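# Shelve the long cardboard box at the aisle's far end

## Task

Pick up the long cardboard box lying on the desk and set it down on a shelf in the final section of shelving at the far end of the aisle (either side of the aisle is acceptable). The box must rest directly on a shelf board, not on a carton, and no part of it may overhang the shelf's front edge. If the robot topples or ends up leaning, the task fails.

## Robot and tools

ROBOT. TidyBot++: a base 0.54 m long, 0.50 m wide and 0.38 m tall on four powered casters, carrying one seven-joint arm with a two-finger gripper. The shoulder is 0.12 m ahead of the base centre and 0.68 m above the floor. Cameras: base_camera and wrist_camera (the latter looks along the hand). The arm begins folded, hand pointing down, reaching up to 0.08 m past the base front.

FRAMES. Base frame: origin on the floor below the base centre, x forward, y left, z up, in metres. The odometry frame is where the base frame was at scene start. base_odometry reports x, y and heading (rad, left positive, -3.142 to 3.142) from wheel turns alone, so slip looks like travel and it drifts by a few cm. base_tilt is in degrees, forward and right positive, with roughly 1 degree of bias.

move runs one action and returns state plus requested images.
- base: an object holding any of translate_m (forward +, -2 to 2 m), strafe_m (left +, -2 to 2 m), rotate_rad (counter-clockwise +, -6.3 to 6.3 rad). These are offsets from where the base is when the command starts; translate and strafe combine into one straight drive, and a rotation runs alongside. A base move ends as time_out after 14 s.
- joints: an object of absolute targets in rad, keyed joint_1_rad to joint_7_rad, plus gripper_pos (0 open, 1 closed). joint_1 any angle (positive turns the arm clockwise seen from above, opposite to heading); joint_2 -2.249 to 2.249 (0 upper arm vertical, positive leans forward); joint_3 any angle (usually near 3.14); joint_4 -2.579 to 2.579 (0 straight, negative bends forearm forward); joint_5 any angle; joint_6 -2.099 to 2.099 (negative bends hand forward); joint_7 any angle (hand down: positive is counter-clockwise from above, 1.57 puts the fingers opening left/right). Unbounded joints take the short way round, so rotate by less than half a turn per command. Done tolerances: about 0.04 to 0.11 rad; gripper 0.006.
- target: a single list of 7 numbers [x, y, z, qw, qx, qy, qz], an absolute hand pose in the base frame (metres, then quaternion), for the midpoint of the closed finger pads. The hand's own z axis runs out along the fingers; the fingers open along its y axis. With target, joints may carry only gripper_pos, otherwise the call is refused.
- speeds: optional caps for this action: translate_m/strafe_m 0.05 to 0.5 m/s (for a combined drive, set it under one key only), rotate_rad 0.1 to 1.57 rad/s, gripper_pos 0.234 to 0.993 per s. Defaults are the maxima.
- min_time_s: 0.1 to 8, the shortest duration of each arm motion.
- cameras: list of base_camera, wrist_camera or all; [] for none; omitted gives all only for an empty move.
- blocking: true (default) returns once everything rests; false returns in about 0.5 s while motion continues. A later move overrides only the parts it names. An action lasts at most 15 s.
wait: seconds from 0 to 10 plus cameras; ends early once motions settle. wait(0) reports an unfinished move on its "earlier move" line.
stop: brakes all your running motions; braked parts hold and may keep pressing on what they touch.
zoom_image: camera plus region [x0, y0, x1, y1] in pixels from the top-left of that camera's latest image, at most 504 by 504.
finished_scene: scene = the current scene number; irreversible, and must be the last call of the reply.

RESULTS. base_status, joint_status and hand_status show moving, done, off_target (resting away from target, possibly still pushing), stopped, contact_stop, time_out, not_followed (a self-collision or reach check withheld targets; a cause is given), torque_fault or limit_stop_at_motor_heat. hand_pose is the measured hand; hand_target is where the joint targets would put it. motor_effort is percent of maximum with the peak of the last action in brackets. Also reported: joint_positions, Motor temperatures, on_its_own, ARM HIT, MOTOR HOT, OVER-TEMPERATURE FAULT. If a move or wait is refused, or an unrequested stop shows up, the rest of that reply's move, wait and finished_scene calls are skipped.

ARM HINTS. For a target the controller chooses the joints and favours folded-like postures, so the elbow may swing and the hand may curve or overshoot. To fix a position error, add (wanted minus hand_pose) to the last target's x, y, z. To keep a loaded hand still, resend hand_target, not hand_pose. Poses out of reach wander for up to 10 s and end as time_out. Forward-pointing poses low and near the base often fail or strike the base; nothing prevents arm-base contact. Loads make the arm sag; correct with the same addition. A downward-pointing hand can rise only to about 0.94 m, and only near the base. Links: upper arm 0.42 m, forearm 0.31 m, hand 0.31 m.

GRIPPER. Pad gap is about 85 x (1 - gripper_pos) mm. Contact begins when the gap equals the object's width; aim roughly 0.01 beyond that for a gentle hold. off_target means the fingers stalled at full squeeze (about 100 to 140 N). The cartons are empty and crush easily, so use the slow gripper speed and small closure.

AVOID. Dropping the box, releasing it while moving, slamming into furniture or the floor, and overloading the gripper. Tipping risks: the arm snagging something 0.6 m or higher while the base moves, reaching far from the folded pose over nearby furniture, or swinging an extended arm sideways; back away or pull the arm in to recover. Torque sensor limits are 104.5 N m (joints 1 to 4) and 51.3 N m (joints 5 to 7); exceeding one halts the arm for 10 s. Motors heat when loaded or stretched; MOTOR HOT appears at 60 °C and at 75 °C the arm sinks. The robot keeps executing while you deliberate.

Each tool is called as name([rows], argument=value, ...), one row to a line, values as JSON.

## Session

move()

Scene clock: 0.00 s.
Motor temperatures (°C): [37 30 29 28 32 36 42]
base_odometry: x=+0.000 y=+0.000 heading=+0.000
base_tilt: forward=-0.8 right=-0.3
base_status: not commanded
joint_positions: joint_1_rad=-0.001 joint_2_rad=-0.333 joint_3_rad=+3.108 joint_4_rad=-2.545 joint_5_rad=+0.008 joint_6_rad=-0.894 joint_7_rad=+1.573 gripper_pos=+0.000
joint_status: not commanded
motor_effort: joint_1_rad=+0 joint_2_rad=-1 joint_3_rad=+0 joint_4_rad=+11 joint_5_rad=+0 joint_6_rad=+1 joint_7_rad=-1
hand_pose: x=+0.2443 y=+0.0024 z=+0.5803 quat_wxyz=(+0.008, +1.000, +0.020, +0.018) (m; base frame)
hand_target: x=+0.2432 y=+0.0023 z=+0.5798 quat_wxyz=(+0.009, +1.000, +0.020, +0.017) (m; base frame)
hand_status: not commanded
pictures: base_camera, wrist_camera
Images, in order (width x height): base_camera 644x364, wrist_camera 644x476.

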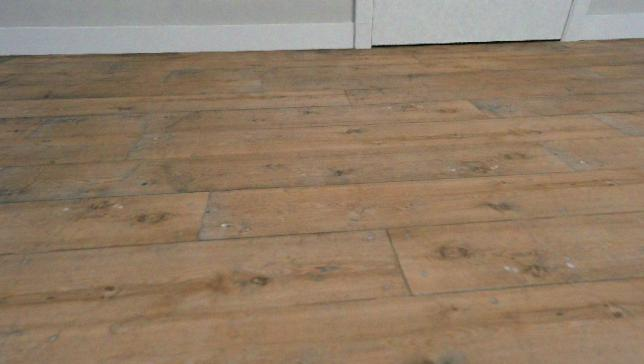

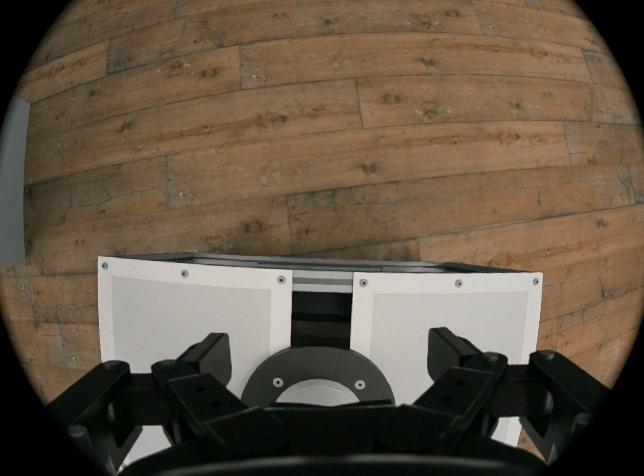

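move(joints={"joint_6_rad": 0.6}, cameras=["all"])

move(base={"rotate_rad": 1.57}, cameras=["all"])

move(base={"rotate_rad": 1.57}, cameras=["all"])

move(base={"rotate_rad": 1.57}, cameras=["all"])

Scene clock: 5.17 s.
move: done
base_odometry: x=+0.000 y=+0.000 heading=+0.000
base_tilt: forward=-0.8 right=-0.3
base_status: not commanded
joint_positions: joint_1_rad=-0.001 joint_2_rad=-0.333 joint_3_rad=+3.108 joint_4_rad=-2.545 joint_5_rad=+0.008 joint_6_rad=+0.515 joint_7_rad=+1.573 gripper_pos=+0.000
joint_status: all done
motor_effort: joint_1_rad=+0(1) joint_2_rad=-7(7) joint_3_rad=+1(1) joint_4_rad=+16(16) joint_5_rad=+0(1) joint_6_rad=+10(10) joint_7_rad=+0(1)
hand_pose: x=+0.5415 y=+0.0185 z=+0.8525 quat_wxyz=(-0.005, +0.750, +0.021, +0.661)
hand_target: x=+0.5432 y=+0.0190 z=+0.8775 quat_wxyz=(-0.006, +0.722, +0.021, +0.692)
hand_status: not commanded
pictures: base_camera, wrist_camera
Images, in order (width x height): base_camera 644x364, wrist_camera 644x476.

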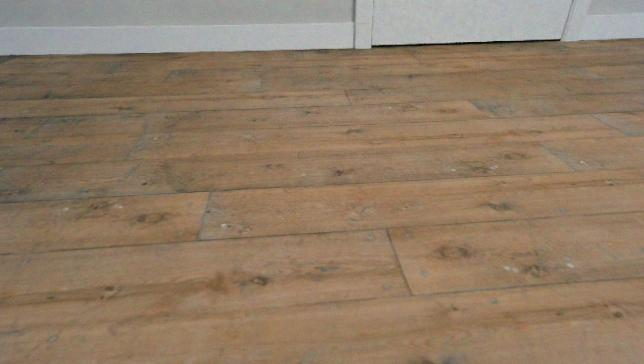

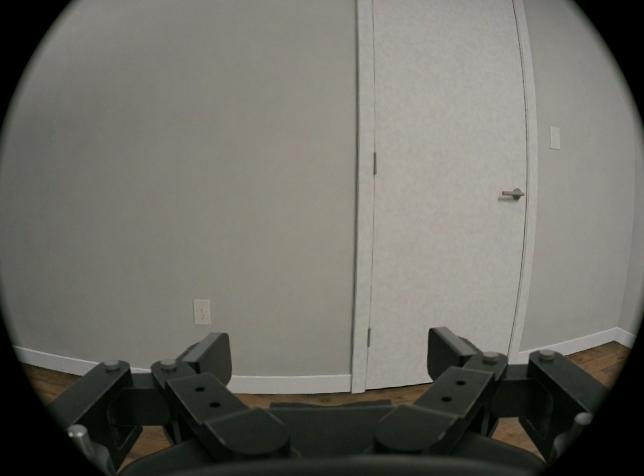

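Scene clock: 7.47 s.
move: done
base_odometry: x=+0.000 y=+0.000 heading=+1.570
base_tilt: forward=-0.8 right=-0.3
base_status: done
joint_positions: joint_1_rad=-0.001 joint_2_rad=-0.333 joint_3_rad=+3.108 joint_4_rad=-2.545 joint_5_rad=+0.008 joint_6_rad=+0.516 joint_7_rad=+1.573 gripper_pos=+0.000
joint_status: not commanded
motor_effort: joint_1_rad=+0(1) joint_2_rad=-7(8) joint_3_rad=+1(2) joint_4_rad=+16(16) joint_5_rad=+0(1) joint_6_rad=+9(10) joint_7_rad=+0(1)
hand_pose: x=+0.5415 y=+0.0185 z=+0.8527 quat_wxyz=(-0.005, +0.750, +0.021, +0.662)
hand_target: x=+0.5432 y=+0.0190 z=+0.8775 quat_wxyz=(-0.006, +0.722, +0.021, +0.692)
hand_status: not commanded
pictures: base_camera, wrist_camera
Images, in order (width x height): base_camera 644x364, wrist_camera 644x476.

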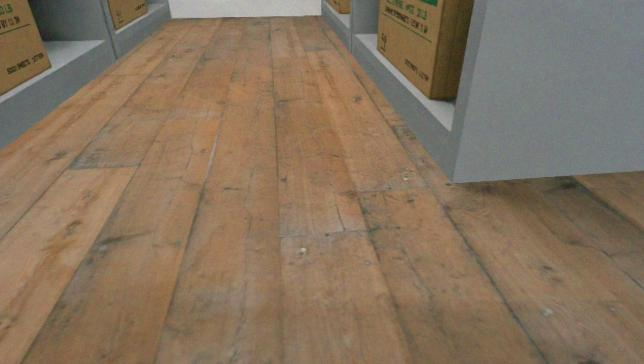

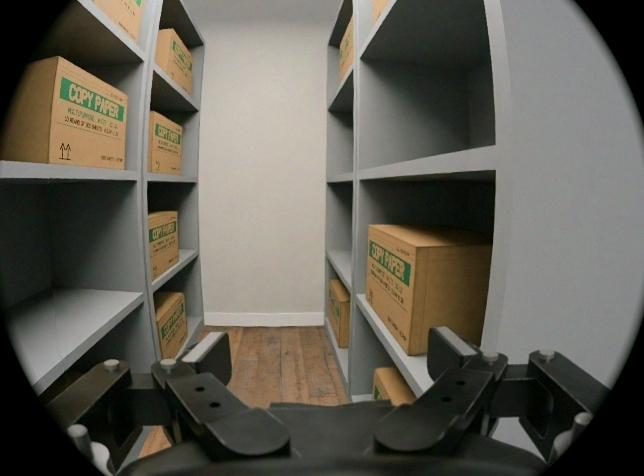

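Scene clock: 9.77 s.
move: done
base_odometry: x=+0.000 y=+0.000 heading=+3.140
base_tilt: forward=-0.8 right=-0.3
base_status: done
joint_positions: joint_1_rad=-0.001 joint_2_rad=-0.333 joint_3_rad=+3.108 joint_4_rad=-2.545 joint_5_rad=+0.008 joint_6_rad=+0.516 joint_7_rad=+1.573 gripper_pos=+0.000
joint_status: not commanded
motor_effort: joint_1_rad=+0(1) joint_2_rad=-6(7) joint_3_rad=+0(2) joint_4_rad=+16(16) joint_5_rad=+0(1) joint_6_rad=+9(10) joint_7_rad=+0(0)
hand_pose: x=+0.5415 y=+0.0185 z=+0.8527 quat_wxyz=(-0.005, +0.750, +0.021, +0.662)
hand_target: x=+0.5432 y=+0.0190 z=+0.8775 quat_wxyz=(-0.006, +0.722, +0.021, +0.692)
hand_status: not commanded
pictures: base_camera, wrist_camera
Images, in order (width x height): base_camera 644x364, wrist_camera 644x476.

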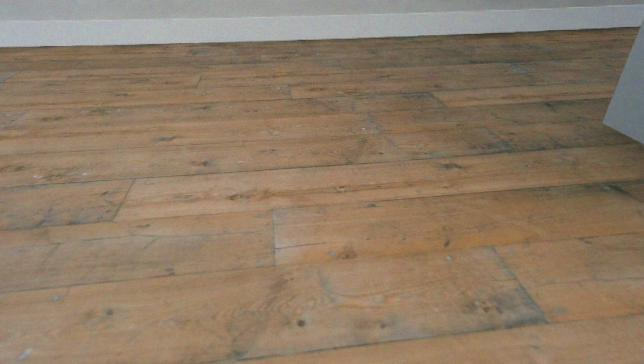

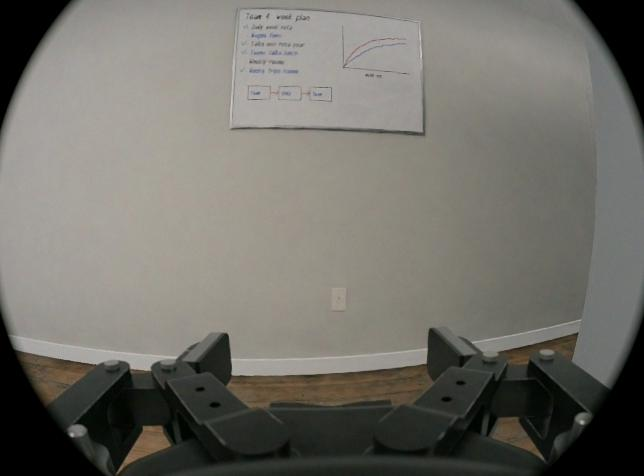

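Scene clock: 12.07 s.
move: done
base_odometry: x=+0.000 y=+0.000 heading=-1.574
base_tilt: forward=-0.8 right=-0.3
base_status: done
joint_positions: joint_1_rad=-0.001 joint_2_rad=-0.333 joint_3_rad=+3.108 joint_4_rad=-2.545 joint_5_rad=+0.008 joint_6_rad=+0.516 joint_7_rad=+1.573 gripper_pos=+0.000
joint_status: not commanded
motor_effort: joint_1_rad=+0(1) joint_2_rad=-6(7) joint_3_rad=+0(2) joint_4_rad=+16(16) joint_5_rad=+0(1) joint_6_rad=+10(10) joint_7_rad=+0(1)
hand_pose: x=+0.5415 y=+0.0185 z=+0.8527 quat_wxyz=(-0.005, +0.750, +0.021, +0.662)
hand_target: x=+0.5432 y=+0.0190 z=+0.8775 quat_wxyz=(-0.006, +0.722, +0.021, +0.692)
hand_status: not commanded
pictures: base_camera, wrist_camera
Images, in order (width x height): base_camera 644x364, wrist_camera 644x476.

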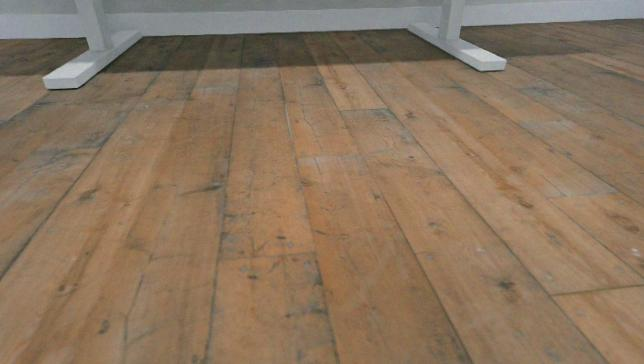

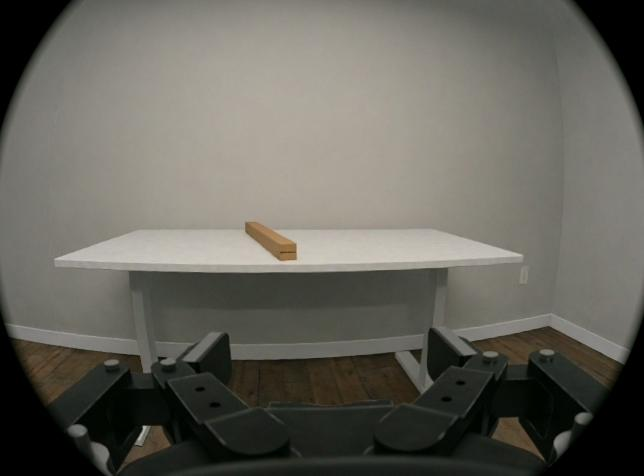

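zoom_image(camera="wrist_camera", region=[200, 200, 400, 300])

Scaled by 2.520.

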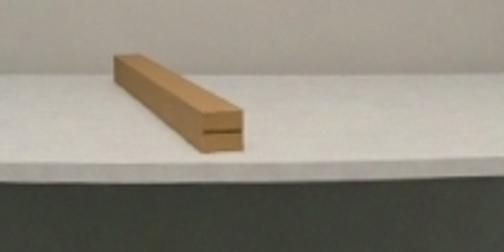

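move(base={"translate_m": 0.4}, cameras=["all"])

Scene clock: 28.07 s.
move: done
base_odometry: x=-0.001 y=-0.400 heading=-1.573
base_tilt: forward=-0.8 right=-0.3
base_status: done
joint_positions: joint_1_rad=-0.001 joint_2_rad=-0.332 joint_3_rad=+3.108 joint_4_rad=-2.545 joint_5_rad=+0.008 joint_6_rad=+0.519 joint_7_rad=+1.573 gripper_pos=+0.000
joint_status: not commanded
motor_effort: joint_1_rad=+0(1) joint_2_rad=-6(9) joint_3_rad=+1(1) joint_4_rad=+16(17) joint_5_rad=+0(0) joint_6_rad=+10(10) joint_7_rad=+0(0)
hand_pose: x=+0.5418 y=+0.0185 z=+0.8532 quat_wxyz=(-0.005, +0.749, +0.021, +0.662)
hand_target: x=+0.5432 y=+0.0190 z=+0.8775 quat_wxyz=(-0.006, +0.722, +0.021, +0.692)
hand_status: not commanded
pictures: base_camera, wrist_camera
Images, in order (width x height): base_camera 644x364, wrist_camera 644x476.

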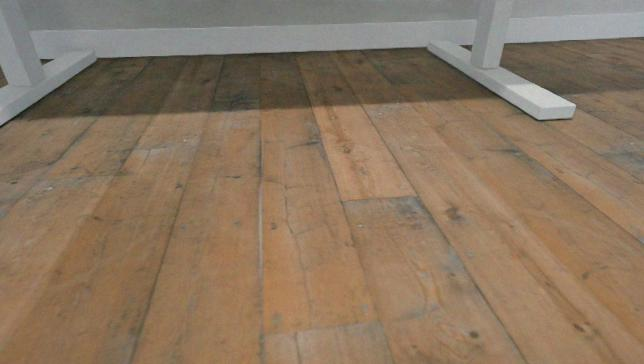

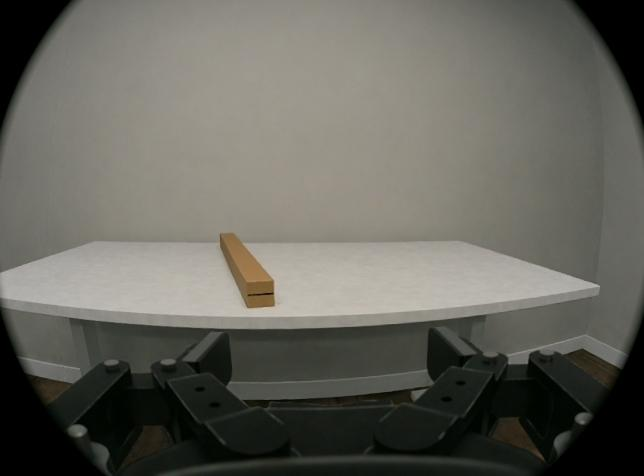

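zoom_image(camera="wrist_camera", region=[0, 200, 400, 350])

Scaled by 1.260.

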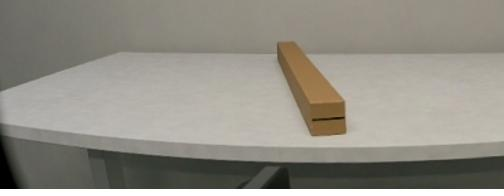

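move(joints={"joint_2_rad": -0.25, "joint_4_rad": -1.75, "joint_6_rad": -0.85}, cameras=["all"], min_time_s=2)

Scene clock: 66.87 s.
move: done
base_odometry: x=-0.001 y=-0.400 heading=-1.573
base_tilt: forward=-0.8 right=-0.3
base_status: not commanded
joint_positions: joint_1_rad=-0.001 joint_2_rad=-0.275 joint_3_rad=+3.108 joint_4_rad=-1.776 joint_5_rad=+0.008 joint_6_rad=-0.783 joint_7_rad=+1.573 gripper_pos=+0.000
joint_status: all done
motor_effort: joint_1_rad=+0(1) joint_2_rad=-9(11) joint_3_rad=+0(1) joint_4_rad=+18(19) joint_5_rad=+0(1) joint_6_rad=+7(10) joint_7_rad=+0(1)
hand_pose: x=+0.5532 y=+0.0162 z=+0.9049 quat_wxyz=(+0.001, +0.909, +0.020, +0.416)
hand_target: x=+0.5493 y=+0.0158 z=+0.8928 quat_wxyz=(+0.002, +0.922, +0.020, +0.386)
hand_status: not commanded
pictures: base_camera, wrist_camera
Images, in order (width x height): base_camera 644x364, wrist_camera 644x476.

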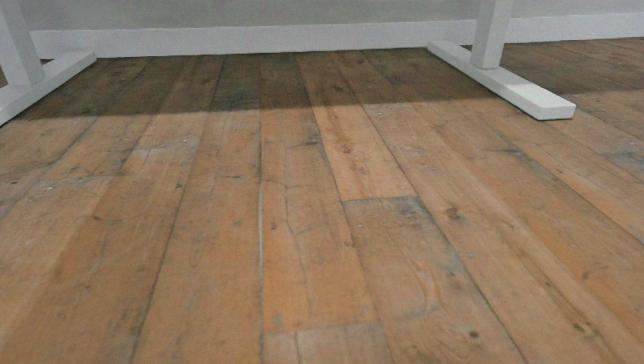

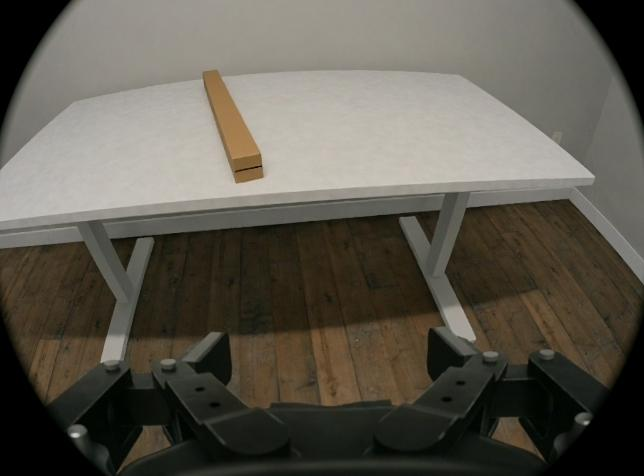

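move(base={"translate_m": 0.4, "strafe_m": 0.25}, cameras=["all"])

move(joints={"joint_2_rad": 0.05, "joint_4_rad": -1.75, "joint_6_rad": -1.34}, cameras=["all"], min_time_s=2)

Scene clock: 157.30 s.
move: done
base_odometry: x=+0.248 y=-0.801 heading=-1.573
base_tilt: forward=-0.8 right=-0.3
base_status: done
joint_positions: joint_1_rad=-0.001 joint_2_rad=-0.259 joint_3_rad=+3.108 joint_4_rad=-1.774 joint_5_rad=+0.008 joint_6_rad=-0.789 joint_7_rad=+1.573 gripper_pos=+0.000
joint_status: not commanded
motor_effort: joint_1_rad=+0(1) joint_2_rad=-10(13) joint_3_rad=+0(2) joint_4_rad=+18(18) joint_5_rad=+0(1) joint_6_rad=+7(8) joint_7_rad=+0(1)
hand_pose: x=+0.5558 y=+0.0162 z=+0.8977 quat_wxyz=(+0.001, +0.913, +0.020, +0.407)
hand_target: x=+0.5493 y=+0.0158 z=+0.8928 quat_wxyz=(+0.002, +0.922, +0.020, +0.386)
hand_status: not commanded
pictures: base_camera, wrist_camera
Images, in order (width x height): base_camera 644x364, wrist_camera 644x476.

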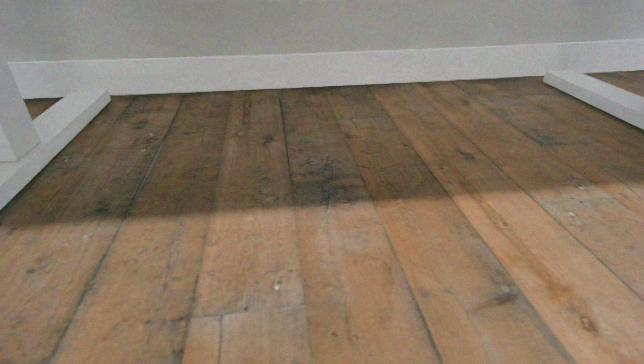

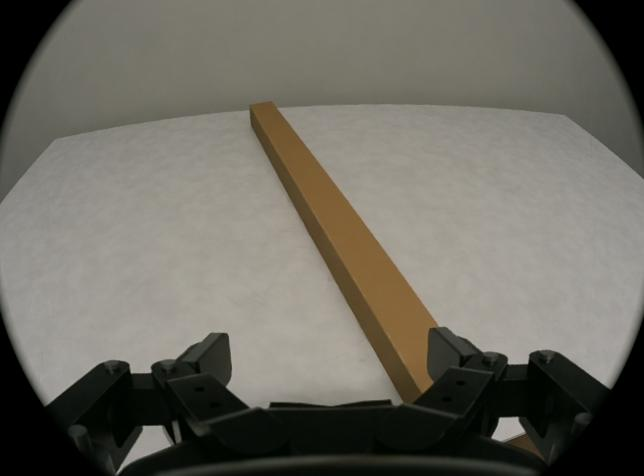

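Scene clock: 159.93 s.
move: done
base_odometry: x=+0.248 y=-0.801 heading=-1.573
base_tilt: forward=-0.8 right=-0.3
base_status: not commanded
joint_positions: joint_1_rad=-0.001 joint_2_rad=+0.025 joint_3_rad=+3.108 joint_4_rad=-1.772 joint_5_rad=+0.008 joint_6_rad=-1.276 joint_7_rad=+1.573 gripper_pos=+0.000
joint_status: all done
motor_effort: joint_1_rad=+0(1) joint_2_rad=-15(18) joint_3_rad=+0(1) joint_4_rad=+14(18) joint_5_rad=+0(1) joint_6_rad=+1(8) joint_7_rad=+0(1)
hand_pose: x=+0.4565 y=+0.0106 z=+0.7212 quat_wxyz=(+0.003, +0.999, +0.020, +0.034)
hand_target: x=+0.4461 y=+0.0102 z=+0.7194 quat_wxyz=(+0.003, +1.000, +0.019, +0.001)
hand_status: not commanded
pictures: base_camera, wrist_camera
Images, in order (width x height): base_camera 644x364, wrist_camera 644x476.

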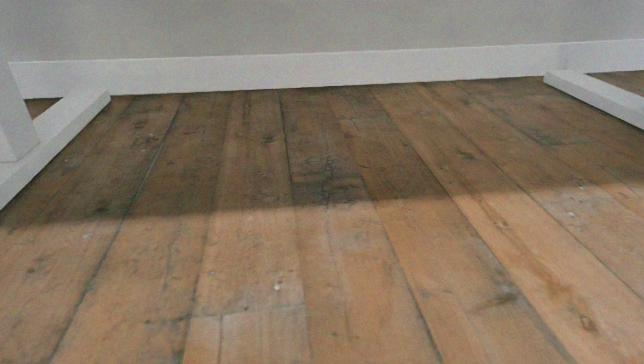

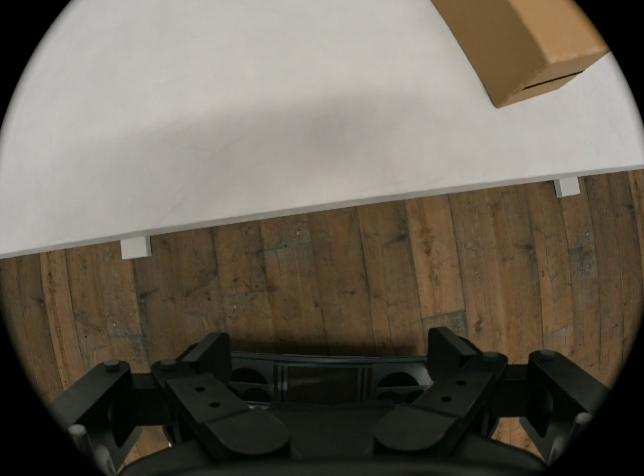

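move(joints={"joint_2_rad": 0.207, "joint_4_rad": -1.039, "joint_6_rad": -1.896, "joint_7_rad": 1.89}, min_time_s=3, cameras=["wrist_camera"])

Scene clock: 179.60 s.
move: done
base_odometry: x=+0.248 y=-0.801 heading=-1.573
base_tilt: forward=-0.8 right=-0.3
base_status: not commanded
joint_positions: joint_1_rad=-0.001 joint_2_rad=+0.172 joint_3_rad=+3.108 joint_4_rad=-1.063 joint_5_rad=+0.008 joint_6_rad=-1.831 joint_7_rad=+1.836 gripper_pos=+0.000
joint_status: all done
motor_effort: joint_1_rad=+0(1) joint_2_rad=-20(21) joint_3_rad=+0(1) joint_4_rad=+14(16) joint_5_rad=+0(1) joint_6_rad=+1(2) joint_7_rad=+0(1)
hand_pose: x=+0.5109 y=+0.0112 z=+0.8898 quat_wxyz=(+0.005, +0.988, +0.148, +0.038)
hand_target: x=+0.5027 y=+0.0107 z=+0.8827 quat_wxyz=(+0.000, +0.985, +0.174, +0.000)
hand_status: not commanded
Images, in order (width x height): wrist_camera 644x476.

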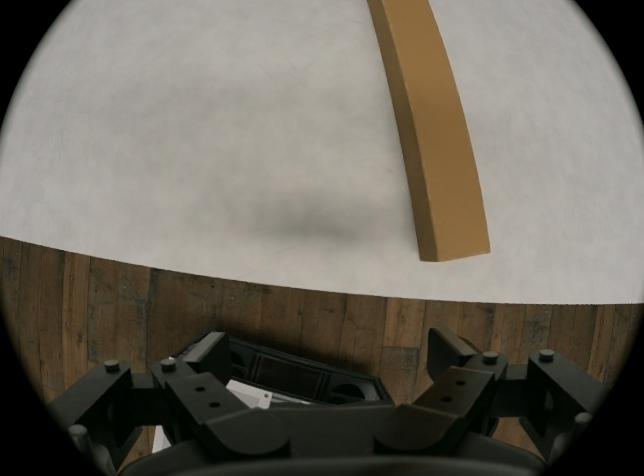

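move(base={"translate_m": 0.256, "strafe_m": 0.02}, joints={"joint_7_rad": 1.96}, speeds={"translate_m": 0.25}, cameras=["all"])

Scene clock: 191.63 s.
move: done
base_odometry: x=+0.268 y=-1.057 heading=-1.573
base_tilt: forward=-0.7 right=-0.3
base_status: done
joint_positions: joint_1_rad=-0.001 joint_2_rad=+0.185 joint_3_rad=+3.108 joint_4_rad=-1.062 joint_5_rad=+0.008 joint_6_rad=-1.838 joint_7_rad=+1.920 gripper_pos=+0.000
joint_status: all done
motor_effort: joint_1_rad=+0(1) joint_2_rad=-20(23) joint_3_rad=-1(1) joint_4_rad=+14(14) joint_5_rad=+0(1) joint_6_rad=+1(3) joint_7_rad=+0(1)
hand_pose: x=+0.5115 y=+0.0111 z=+0.8847 quat_wxyz=(+0.005, +0.982, +0.189, +0.028)
hand_target: x=+0.5027 y=+0.0107 z=+0.8827 quat_wxyz=(+0.000, +0.978, +0.209, +0.000)
hand_status: not commanded
pictures: base_camera, wrist_camera
Images, in order (width x height): base_camera 644x364, wrist_camera 644x476.

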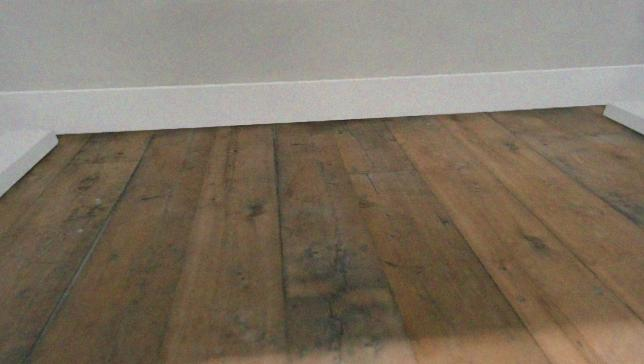

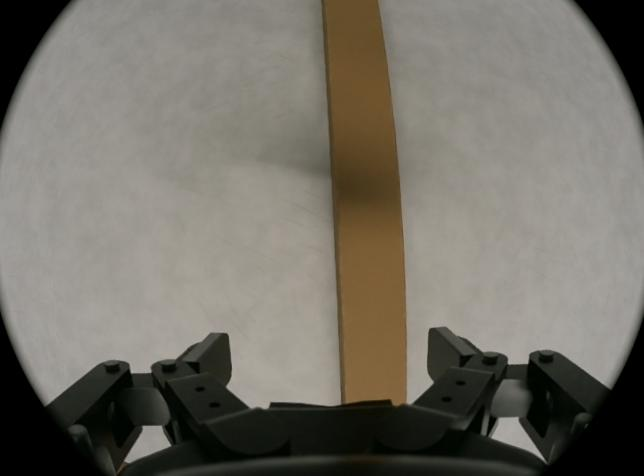

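move(joints={"joint_2_rad": 0.614, "joint_4_rad": -0.501, "joint_6_rad": -2.05, "joint_7_rad": 2.01}, min_time_s=3, cameras=["wrist_camera"])

Scene clock: 207.80 s.
move: done
base_odometry: x=+0.268 y=-1.057 heading=-1.573
base_tilt: forward=-0.7 right=-0.3
base_status: not commanded
joint_positions: joint_1_rad=-0.001 joint_2_rad=+0.573 joint_3_rad=+3.108 joint_4_rad=-0.525 joint_5_rad=+0.008 joint_6_rad=-1.986 joint_7_rad=+1.957 gripper_pos=+0.000
joint_status: all done
motor_effort: joint_1_rad=-1(1) joint_2_rad=-31(33) joint_3_rad=-1(2) joint_4_rad=+13(15) joint_5_rad=+0(1) joint_6_rad=+2(2) joint_7_rad=+0(2)
hand_pose: x=+0.6444 y=+0.0111 z=+0.8683 quat_wxyz=(+0.000, +0.978, +0.204, +0.030)
hand_target: x=+0.6359 y=+0.0106 z=+0.8532 quat_wxyz=(-0.008, +0.973, +0.230, -0.010)
hand_status: not commanded
Images, in order (width x height): wrist_camera 644x476.

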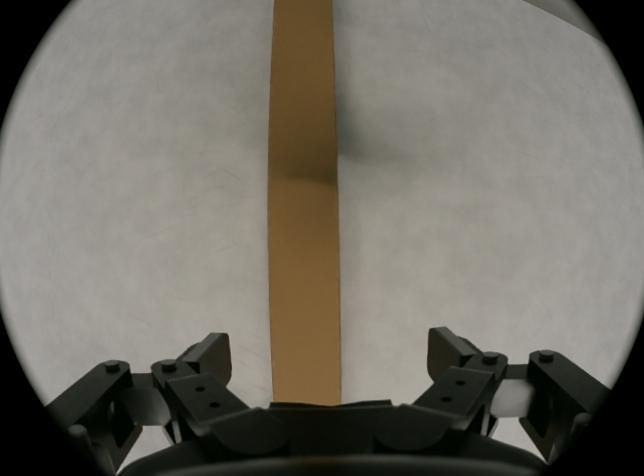

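move(base={"strafe_m": 0.015}, joints={"joint_2_rad": 0.575, "joint_4_rad": -0.735, "joint_6_rad": -1.87, "joint_7_rad": 2.03}, min_time_s=2, cameras=["wrist_camera"])

Scene clock: 217.67 s.
move: done
base_odometry: x=+0.283 y=-1.057 heading=-1.573
base_tilt: forward=-0.7 right=-0.3
base_status: done
joint_positions: joint_1_rad=-0.004 joint_2_rad=+0.573 joint_3_rad=+3.108 joint_4_rad=-0.704 joint_5_rad=+0.008 joint_6_rad=-1.935 joint_7_rad=+1.977 gripper_pos=+0.000
joint_status: all done
motor_effort: joint_1_rad=+0(3) joint_2_rad=-33(33) joint_3_rad=+0(1) joint_4_rad=+13(14) joint_5_rad=+0(1) joint_6_rad=-1(2) joint_7_rad=+0(1)
hand_pose: x=+0.6256 y=+0.0126 z=+0.8162 quat_wxyz=(-0.012, +0.976, +0.216, -0.033)
hand_target: x=+0.6391 y=+0.0120 z=+0.8052 quat_wxyz=(-0.009, +0.970, +0.241, -0.018)
hand_status: not commanded
Images, in order (width x height): wrist_camera 644x476.

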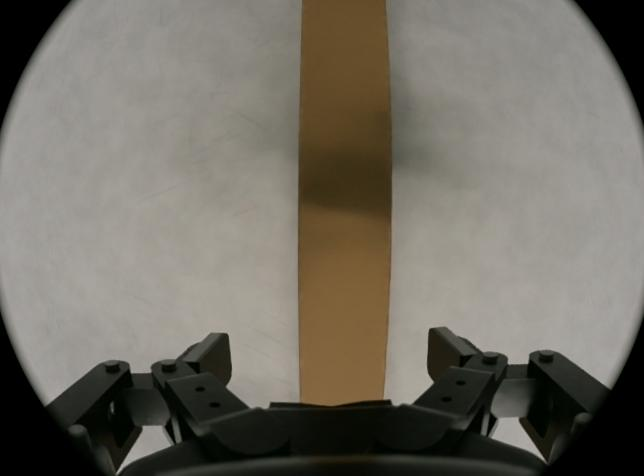

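move(base={"strafe_m": -0.007}, joints={"joint_2_rad": 0.53, "joint_4_rad": -0.87, "joint_6_rad": -1.69, "joint_7_rad": 2.03}, min_time_s=2, cameras=["wrist_camera"])

Scene clock: 226.80 s.
move: done
base_odometry: x=+0.276 y=-1.057 heading=-1.573
base_tilt: forward=-0.8 right=-0.3
base_status: done
joint_positions: joint_1_rad=-0.002 joint_2_rad=+0.549 joint_3_rad=+3.108 joint_4_rad=-0.837 joint_5_rad=+0.008 joint_6_rad=-1.757 joint_7_rad=+1.977 gripper_pos=+0.000
joint_status: all done
motor_effort: joint_1_rad=+0(4) joint_2_rad=-32(34) joint_3_rad=-1(2) joint_4_rad=+14(15) joint_5_rad=+0(1) joint_6_rad=+0(2) joint_7_rad=+0(2)
hand_pose: x=+0.6466 y=+0.0134 z=+0.7875 quat_wxyz=(-0.005, +0.976, +0.216, +0.000)
hand_target: x=+0.6570 y=+0.0133 z=+0.7877 quat_wxyz=(+0.001, +0.970, +0.241, +0.026)
hand_status: not commanded
Images, in order (width x height): wrist_camera 644x476.

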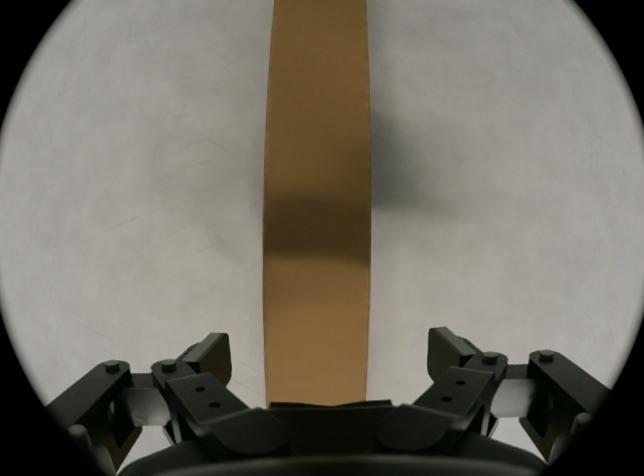

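move(base={"strafe_m": 0.004}, joints={"joint_2_rad": 0.512, "joint_4_rad": -0.975, "joint_6_rad": -1.605, "joint_7_rad": 2.04}, min_time_s=2, cameras=["wrist_camera"])

Scene clock: 236.33 s.
move: done
base_odometry: x=+0.280 y=-1.057 heading=-1.573
base_tilt: forward=-0.7 right=-0.3
base_status: done
joint_positions: joint_1_rad=-0.002 joint_2_rad=+0.531 joint_3_rad=+3.108 joint_4_rad=-0.942 joint_5_rad=+0.008 joint_6_rad=-1.672 joint_7_rad=+1.987 gripper_pos=+0.000
joint_status: all done
motor_effort: joint_1_rad=+0(3) joint_2_rad=-32(34) joint_3_rad=-1(2) joint_4_rad=+14(15) joint_5_rad=+0(1) joint_6_rad=+0(2) joint_7_rad=+0(1)
hand_pose: x=+0.6435 y=+0.0139 z=+0.7643 quat_wxyz=(-0.005, +0.975, +0.221, -0.001)
hand_target: x=+0.6533 y=+0.0138 z=+0.7643 quat_wxyz=(+0.001, +0.969, +0.247, +0.025)
hand_status: not commanded
Images, in order (width x height): wrist_camera 644x476.

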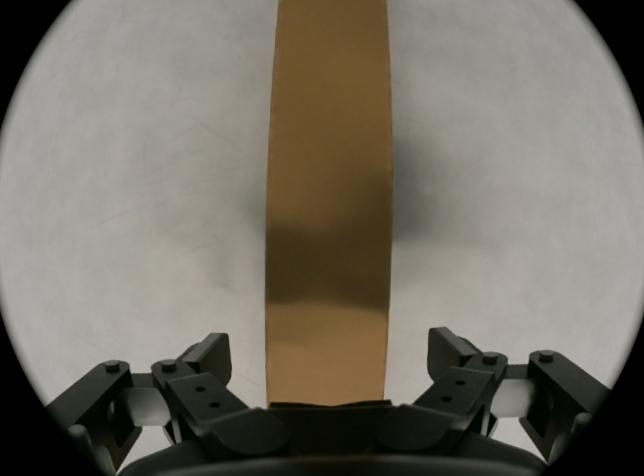

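move(joints={"gripper_pos": 0.36}, speeds={"gripper_pos": 0.234}, cameras=["wrist_camera"])

Scene clock: 241.37 s.
move: done
base_odometry: x=+0.280 y=-1.057 heading=-1.573
base_tilt: forward=-0.8 right=-0.3
base_status: not commanded
joint_positions: joint_1_rad=-0.002 joint_2_rad=+0.531 joint_3_rad=+3.108 joint_4_rad=-0.942 joint_5_rad=+0.008 joint_6_rad=-1.671 joint_7_rad=+1.987 gripper_pos=+0.359
joint_status: all done
motor_effort: joint_1_rad=+0(1) joint_2_rad=-31(33) joint_3_rad=-1(2) joint_4_rad=+14(14) joint_5_rad=+0(1) joint_6_rad=+0(1) joint_7_rad=+0(1)
hand_pose: x=+0.6436 y=+0.0139 z=+0.7644 quat_wxyz=(-0.005, +0.975, +0.221, +0.000)
hand_target: x=+0.6533 y=+0.0138 z=+0.7643 quat_wxyz=(+0.001, +0.969, +0.247, +0.025)
hand_status: not commanded
Images, in order (width x height): wrist_camera 644x476.

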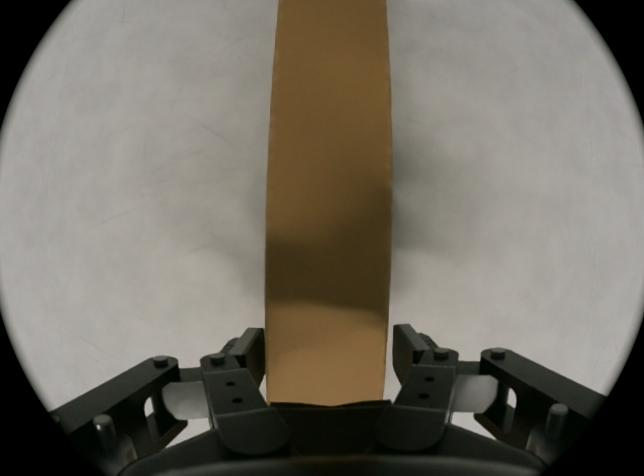

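zoom_image(camera="wrist_camera", region=[220, 290, 440, 420])

Scaled by 2.291.

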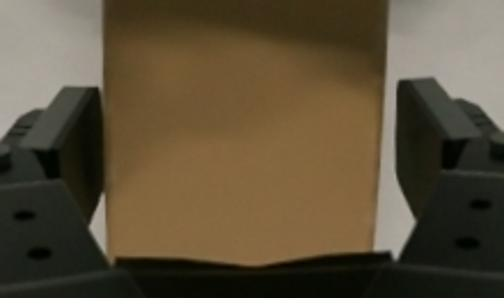

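move(joints={"gripper_pos": 0.41}, speeds={"gripper_pos": 0.234}, cameras=["wrist_camera"])

zoom_image(camera="wrist_camera", region=[220, 290, 440, 420])

Scene clock: 246.77 s.
move: done
base_odometry: x=+0.280 y=-1.057 heading=-1.573
base_tilt: forward=-0.7 right=-0.3
base_status: not commanded
joint_positions: joint_1_rad=-0.002 joint_2_rad=+0.531 joint_3_rad=+3.108 joint_4_rad=-0.942 joint_5_rad=+0.008 joint_6_rad=-1.671 joint_7_rad=+1.987 gripper_pos=+0.411
joint_status: all done
motor_effort: joint_1_rad=+0(1) joint_2_rad=-32(33) joint_3_rad=+0(2) joint_4_rad=+14(14) joint_5_rad=+0(0) joint_6_rad=+0(1) joint_7_rad=+0(0)
hand_pose: x=+0.6436 y=+0.0139 z=+0.7645 quat_wxyz=(-0.005, +0.975, +0.221, +0.000)
hand_target: x=+0.6533 y=+0.0138 z=+0.7643 quat_wxyz=(+0.001, +0.969, +0.247, +0.025)
hand_status: not commanded
Images, in order (width x height): wrist_camera 644x476.

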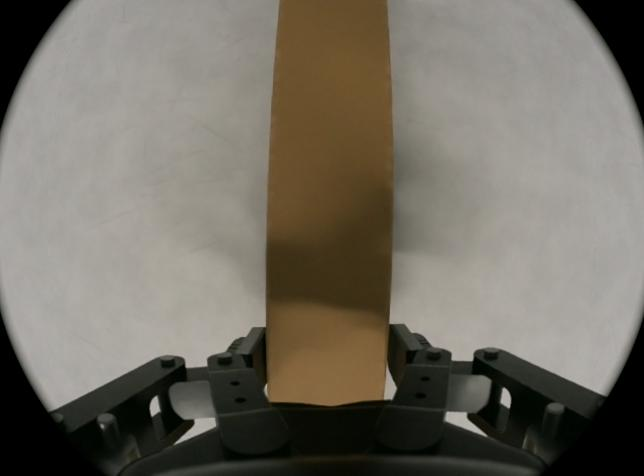

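Scaled by 2.291.

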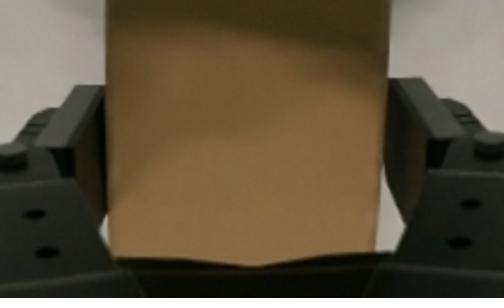

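move(joints={"gripper_pos": 0.43}, speeds={"gripper_pos": 0.234}, cameras=["wrist_camera"])

zoom_image(camera="wrist_camera", region=[220, 290, 440, 420])

Scene clock: 250.17 s.
move: done
base_odometry: x=+0.280 y=-1.057 heading=-1.573
base_tilt: forward=-0.7 right=-0.3
base_status: not commanded
joint_positions: joint_1_rad=-0.002 joint_2_rad=+0.531 joint_3_rad=+3.108 joint_4_rad=-0.942 joint_5_rad=+0.008 joint_6_rad=-1.671 joint_7_rad=+1.987 gripper_pos=+0.431
joint_status: all done
motor_effort: joint_1_rad=+0(0) joint_2_rad=-32(32) joint_3_rad=+0(1) joint_4_rad=+14(14) joint_5_rad=+0(0) joint_6_rad=+0(1) joint_7_rad=+0(0)
hand_pose: x=+0.6436 y=+0.0139 z=+0.7646 quat_wxyz=(-0.004, +0.975, +0.221, +0.000)
hand_target: x=+0.6533 y=+0.0138 z=+0.7643 quat_wxyz=(+0.001, +0.969, +0.247, +0.025)
hand_status: not commanded
Images, in order (width x height): wrist_camera 644x476.

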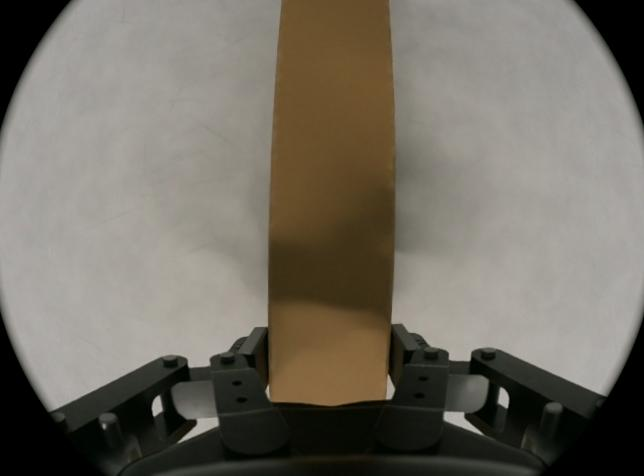

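Scaled by 2.291.

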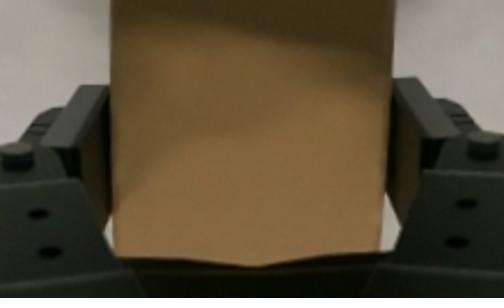

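move(joints={"gripper_pos": 0.445}, speeds={"gripper_pos": 0.234}, cameras=["wrist_camera"])

zoom_image(camera="wrist_camera", region=[220, 290, 440, 420])

Scene clock: 256.30 s.
move: done
base_odometry: x=+0.280 y=-1.057 heading=-1.573
base_tilt: forward=-0.7 right=-0.3
base_status: not commanded
joint_positions: joint_1_rad=-0.002 joint_2_rad=+0.530 joint_3_rad=+3.108 joint_4_rad=-0.942 joint_5_rad=+0.008 joint_6_rad=-1.671 joint_7_rad=+1.987 gripper_pos=+0.445
joint_status: all done
motor_effort: joint_1_rad=+0(1) joint_2_rad=-31(33) joint_3_rad=-1(2) joint_4_rad=+14(15) joint_5_rad=+0(0) joint_6_rad=+0(1) joint_7_rad=+0(0)
hand_pose: x=+0.6435 y=+0.0139 z=+0.7648 quat_wxyz=(-0.004, +0.975, +0.221, +0.000)
hand_target: x=+0.6533 y=+0.0138 z=+0.7643 quat_wxyz=(+0.001, +0.969, +0.247, +0.025)
hand_status: not commanded
Images, in order (width x height): wrist_camera 644x476.

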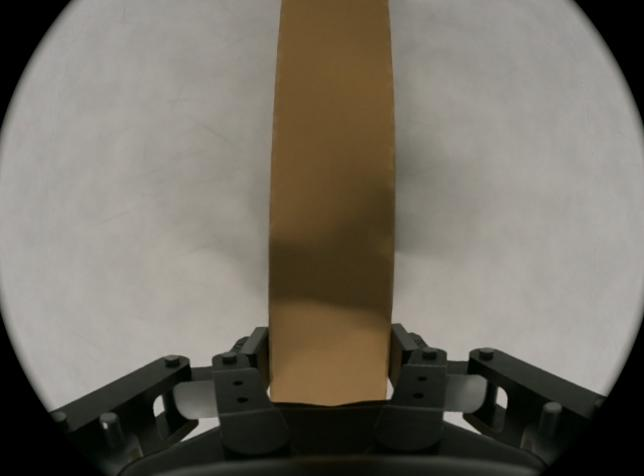

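Scaled by 2.291.

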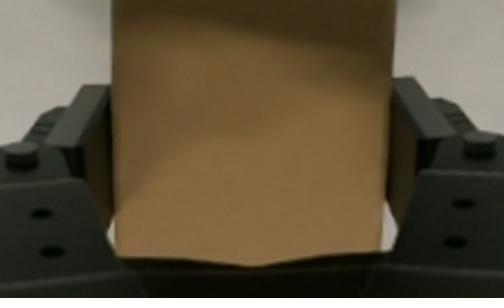

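move(joints={"joint_2_rad": 0.61, "joint_4_rad": -0.65, "joint_6_rad": -1.95}, min_time_s=3, cameras=["wrist_camera"])

Scene clock: 263.10 s.
move: done
base_odometry: x=+0.280 y=-1.057 heading=-1.573
base_tilt: forward=-0.7 right=-0.3
base_status: not commanded
joint_positions: joint_1_rad=-0.002 joint_2_rad=+0.565 joint_3_rad=+3.108 joint_4_rad=-0.677 joint_5_rad=+0.008 joint_6_rad=-1.884 joint_7_rad=+1.987 gripper_pos=+0.445
joint_status: all done
motor_effort: joint_1_rad=+0(1) joint_2_rad=-33(34) joint_3_rad=-1(2) joint_4_rad=+14(16) joint_5_rad=+0(1) joint_6_rad=+1(2) joint_7_rad=+0(1)
hand_pose: x=+0.6461 y=+0.0125 z=+0.8278 quat_wxyz=(-0.003, +0.975, +0.220, +0.009)
hand_target: x=+0.6376 y=+0.0114 z=+0.8126 quat_wxyz=(-0.013, +0.969, +0.245, -0.032)
hand_status: not commanded
Images, in order (width x height): wrist_camera 644x476.

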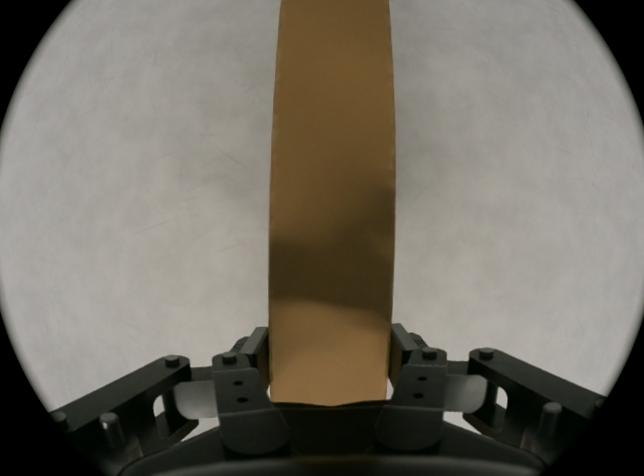

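move(base={"translate_m": -0.75}, speeds={"translate_m": 0.3}, joints={"joint_2_rad": 0.64, "joint_4_rad": -0.53, "joint_6_rad": -2.03}, min_time_s=2, cameras=["all"])

Scene clock: 274.40 s.
move: done
base_odometry: x=+0.282 y=-0.307 heading=-1.573
base_tilt: forward=-0.8 right=-0.3
base_status: done
joint_positions: joint_1_rad=-0.002 joint_2_rad=+0.599 joint_3_rad=+3.108 joint_4_rad=-0.556 joint_5_rad=+0.008 joint_6_rad=-1.971 joint_7_rad=+1.987 gripper_pos=+0.445
joint_status: all done
motor_effort: joint_1_rad=+0(1) joint_2_rad=-33(36) joint_3_rad=-1(2) joint_4_rad=+13(15) joint_5_rad=+0(0) joint_6_rad=+1(2) joint_7_rad=+0(0)
hand_pose: x=+0.6484 y=+0.0119 z=+0.8452 quat_wxyz=(-0.004, +0.976, +0.220, +0.009)
hand_target: x=+0.6411 y=+0.0108 z=+0.8315 quat_wxyz=(-0.012, +0.969, +0.245, -0.027)
hand_status: not commanded
pictures: base_camera, wrist_camera
Images, in order (width x height): base_camera 644x364, wrist_camera 644x476.

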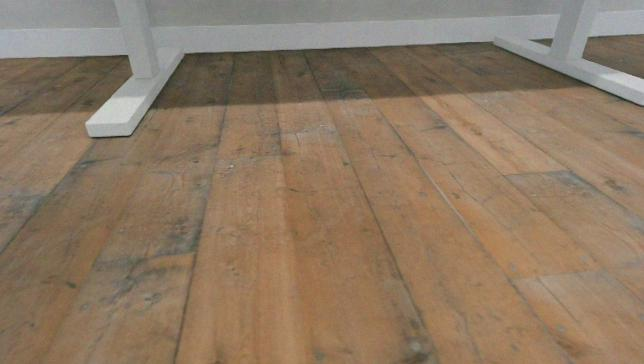

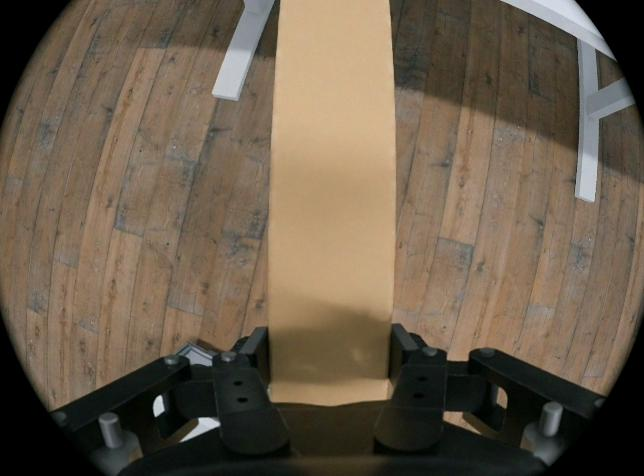

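move(joints={"joint_7_rad": 3.155}, min_time_s=4, cameras=["wrist_camera"])

move(joints={"joint_2_rad": -0.08, "joint_4_rad": -1.46, "joint_6_rad": -1.71}, min_time_s=4, cameras=["wrist_camera"])

Scene clock: 282.07 s.
move: done
base_odometry: x=+0.282 y=-0.307 heading=-1.573
base_tilt: forward=-0.8 right=-0.3
base_status: not commanded
joint_positions: joint_1_rad=-0.002 joint_2_rad=+0.599 joint_3_rad=+3.108 joint_4_rad=-0.556 joint_5_rad=+0.008 joint_6_rad=-1.971 joint_7_rad=+3.101 gripper_pos=+0.445
joint_status: all done
motor_effort: joint_1_rad=+0(1) joint_2_rad=-33(35) joint_3_rad=-1(2) joint_4_rad=+13(14) joint_5_rad=+0(1) joint_6_rad=+1(1) joint_7_rad=+0(2)
hand_pose: x=+0.6484 y=+0.0119 z=+0.8452 quat_wxyz=(+0.001, +0.712, +0.702, +0.010)
hand_target: x=+0.6411 y=+0.0108 z=+0.8315 quat_wxyz=(-0.025, +0.693, +0.720, -0.016)
hand_status: not commanded
Images, in order (width x height): wrist_camera 644x476.

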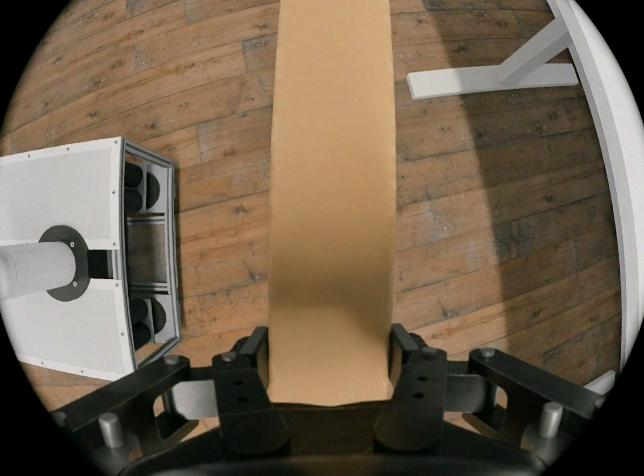

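Scene clock: 286.37 s.
move: done
base_odometry: x=+0.282 y=-0.307 heading=-1.573
base_tilt: forward=-0.8 right=-0.3
base_status: not commanded
joint_positions: joint_1_rad=-0.002 joint_2_rad=-0.067 joint_3_rad=+3.108 joint_4_rad=-1.430 joint_5_rad=+0.008 joint_6_rad=-1.777 joint_7_rad=+3.102 gripper_pos=+0.445
joint_status: all done
motor_effort: joint_1_rad=+0(1) joint_2_rad=-13(34) joint_3_rad=+0(2) joint_4_rad=+14(15) joint_5_rad=+0(1) joint_6_rad=+1(2) joint_7_rad=+0(1)
hand_pose: x=+0.3984 y=+0.0093 z=+0.8551 quat_wxyz=(+0.004, +0.709, +0.705, -0.003)
hand_target: x=+0.4095 y=+0.0094 z=+0.8499 quat_wxyz=(+0.022, +0.690, +0.723, +0.015)
hand_status: not commanded
Images, in order (width x height): wrist_camera 644x476.

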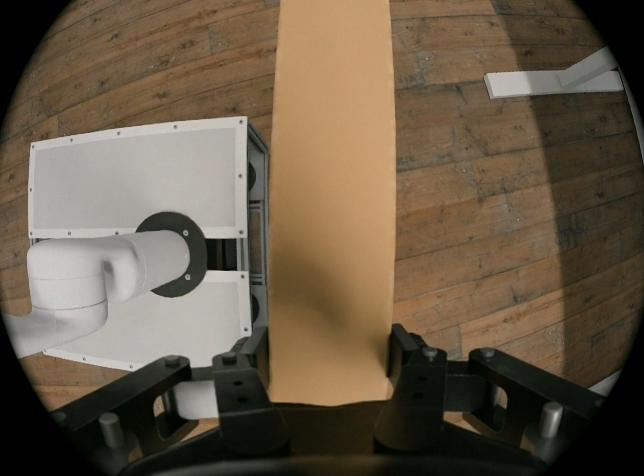

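move(base={"rotate_rad": 1.703}, speeds={"rotate_rad": 0.6}, cameras=["all"])

Scene clock: 318.07 s.
move: done
base_odometry: x=+0.282 y=-0.307 heading=+0.130
base_tilt: forward=-0.8 right=-0.3
base_status: done
joint_positions: joint_1_rad=-0.002 joint_2_rad=-0.067 joint_3_rad=+3.108 joint_4_rad=-1.430 joint_5_rad=+0.008 joint_6_rad=-1.775 joint_7_rad=+3.102 gripper_pos=+0.445
joint_status: not commanded
motor_effort: joint_1_rad=+0(1) joint_2_rad=-13(14) joint_3_rad=+0(2) joint_4_rad=+14(14) joint_5_rad=+0(1) joint_6_rad=+0(1) joint_7_rad=+0(1)
hand_pose: x=+0.3990 y=+0.0093 z=+0.8551 quat_wxyz=(+0.005, +0.709, +0.705, -0.002)
hand_target: x=+0.4095 y=+0.0094 z=+0.8499 quat_wxyz=(+0.022, +0.690, +0.723, +0.015)
hand_status: not commanded
pictures: base_camera, wrist_camera
Images, in order (width x height): base_camera 644x364, wrist_camera 644x476.

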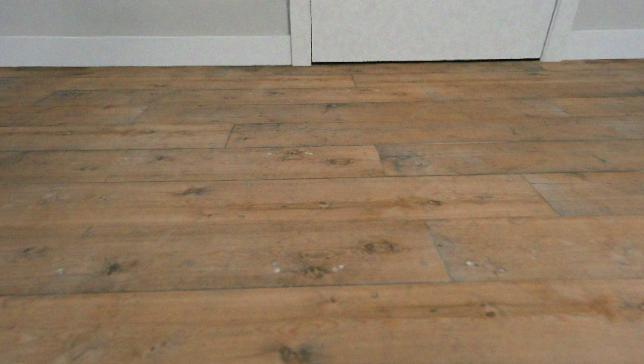

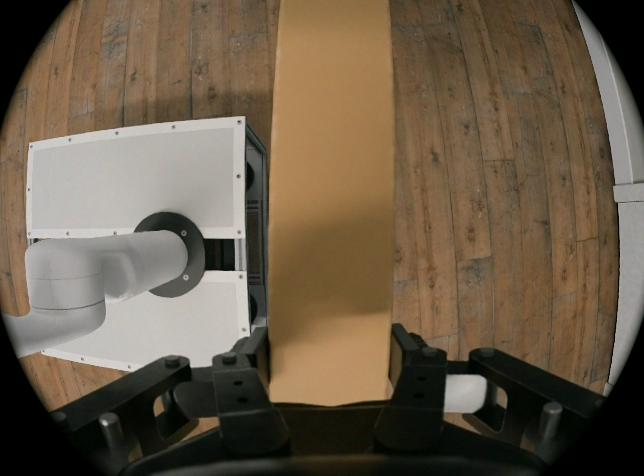

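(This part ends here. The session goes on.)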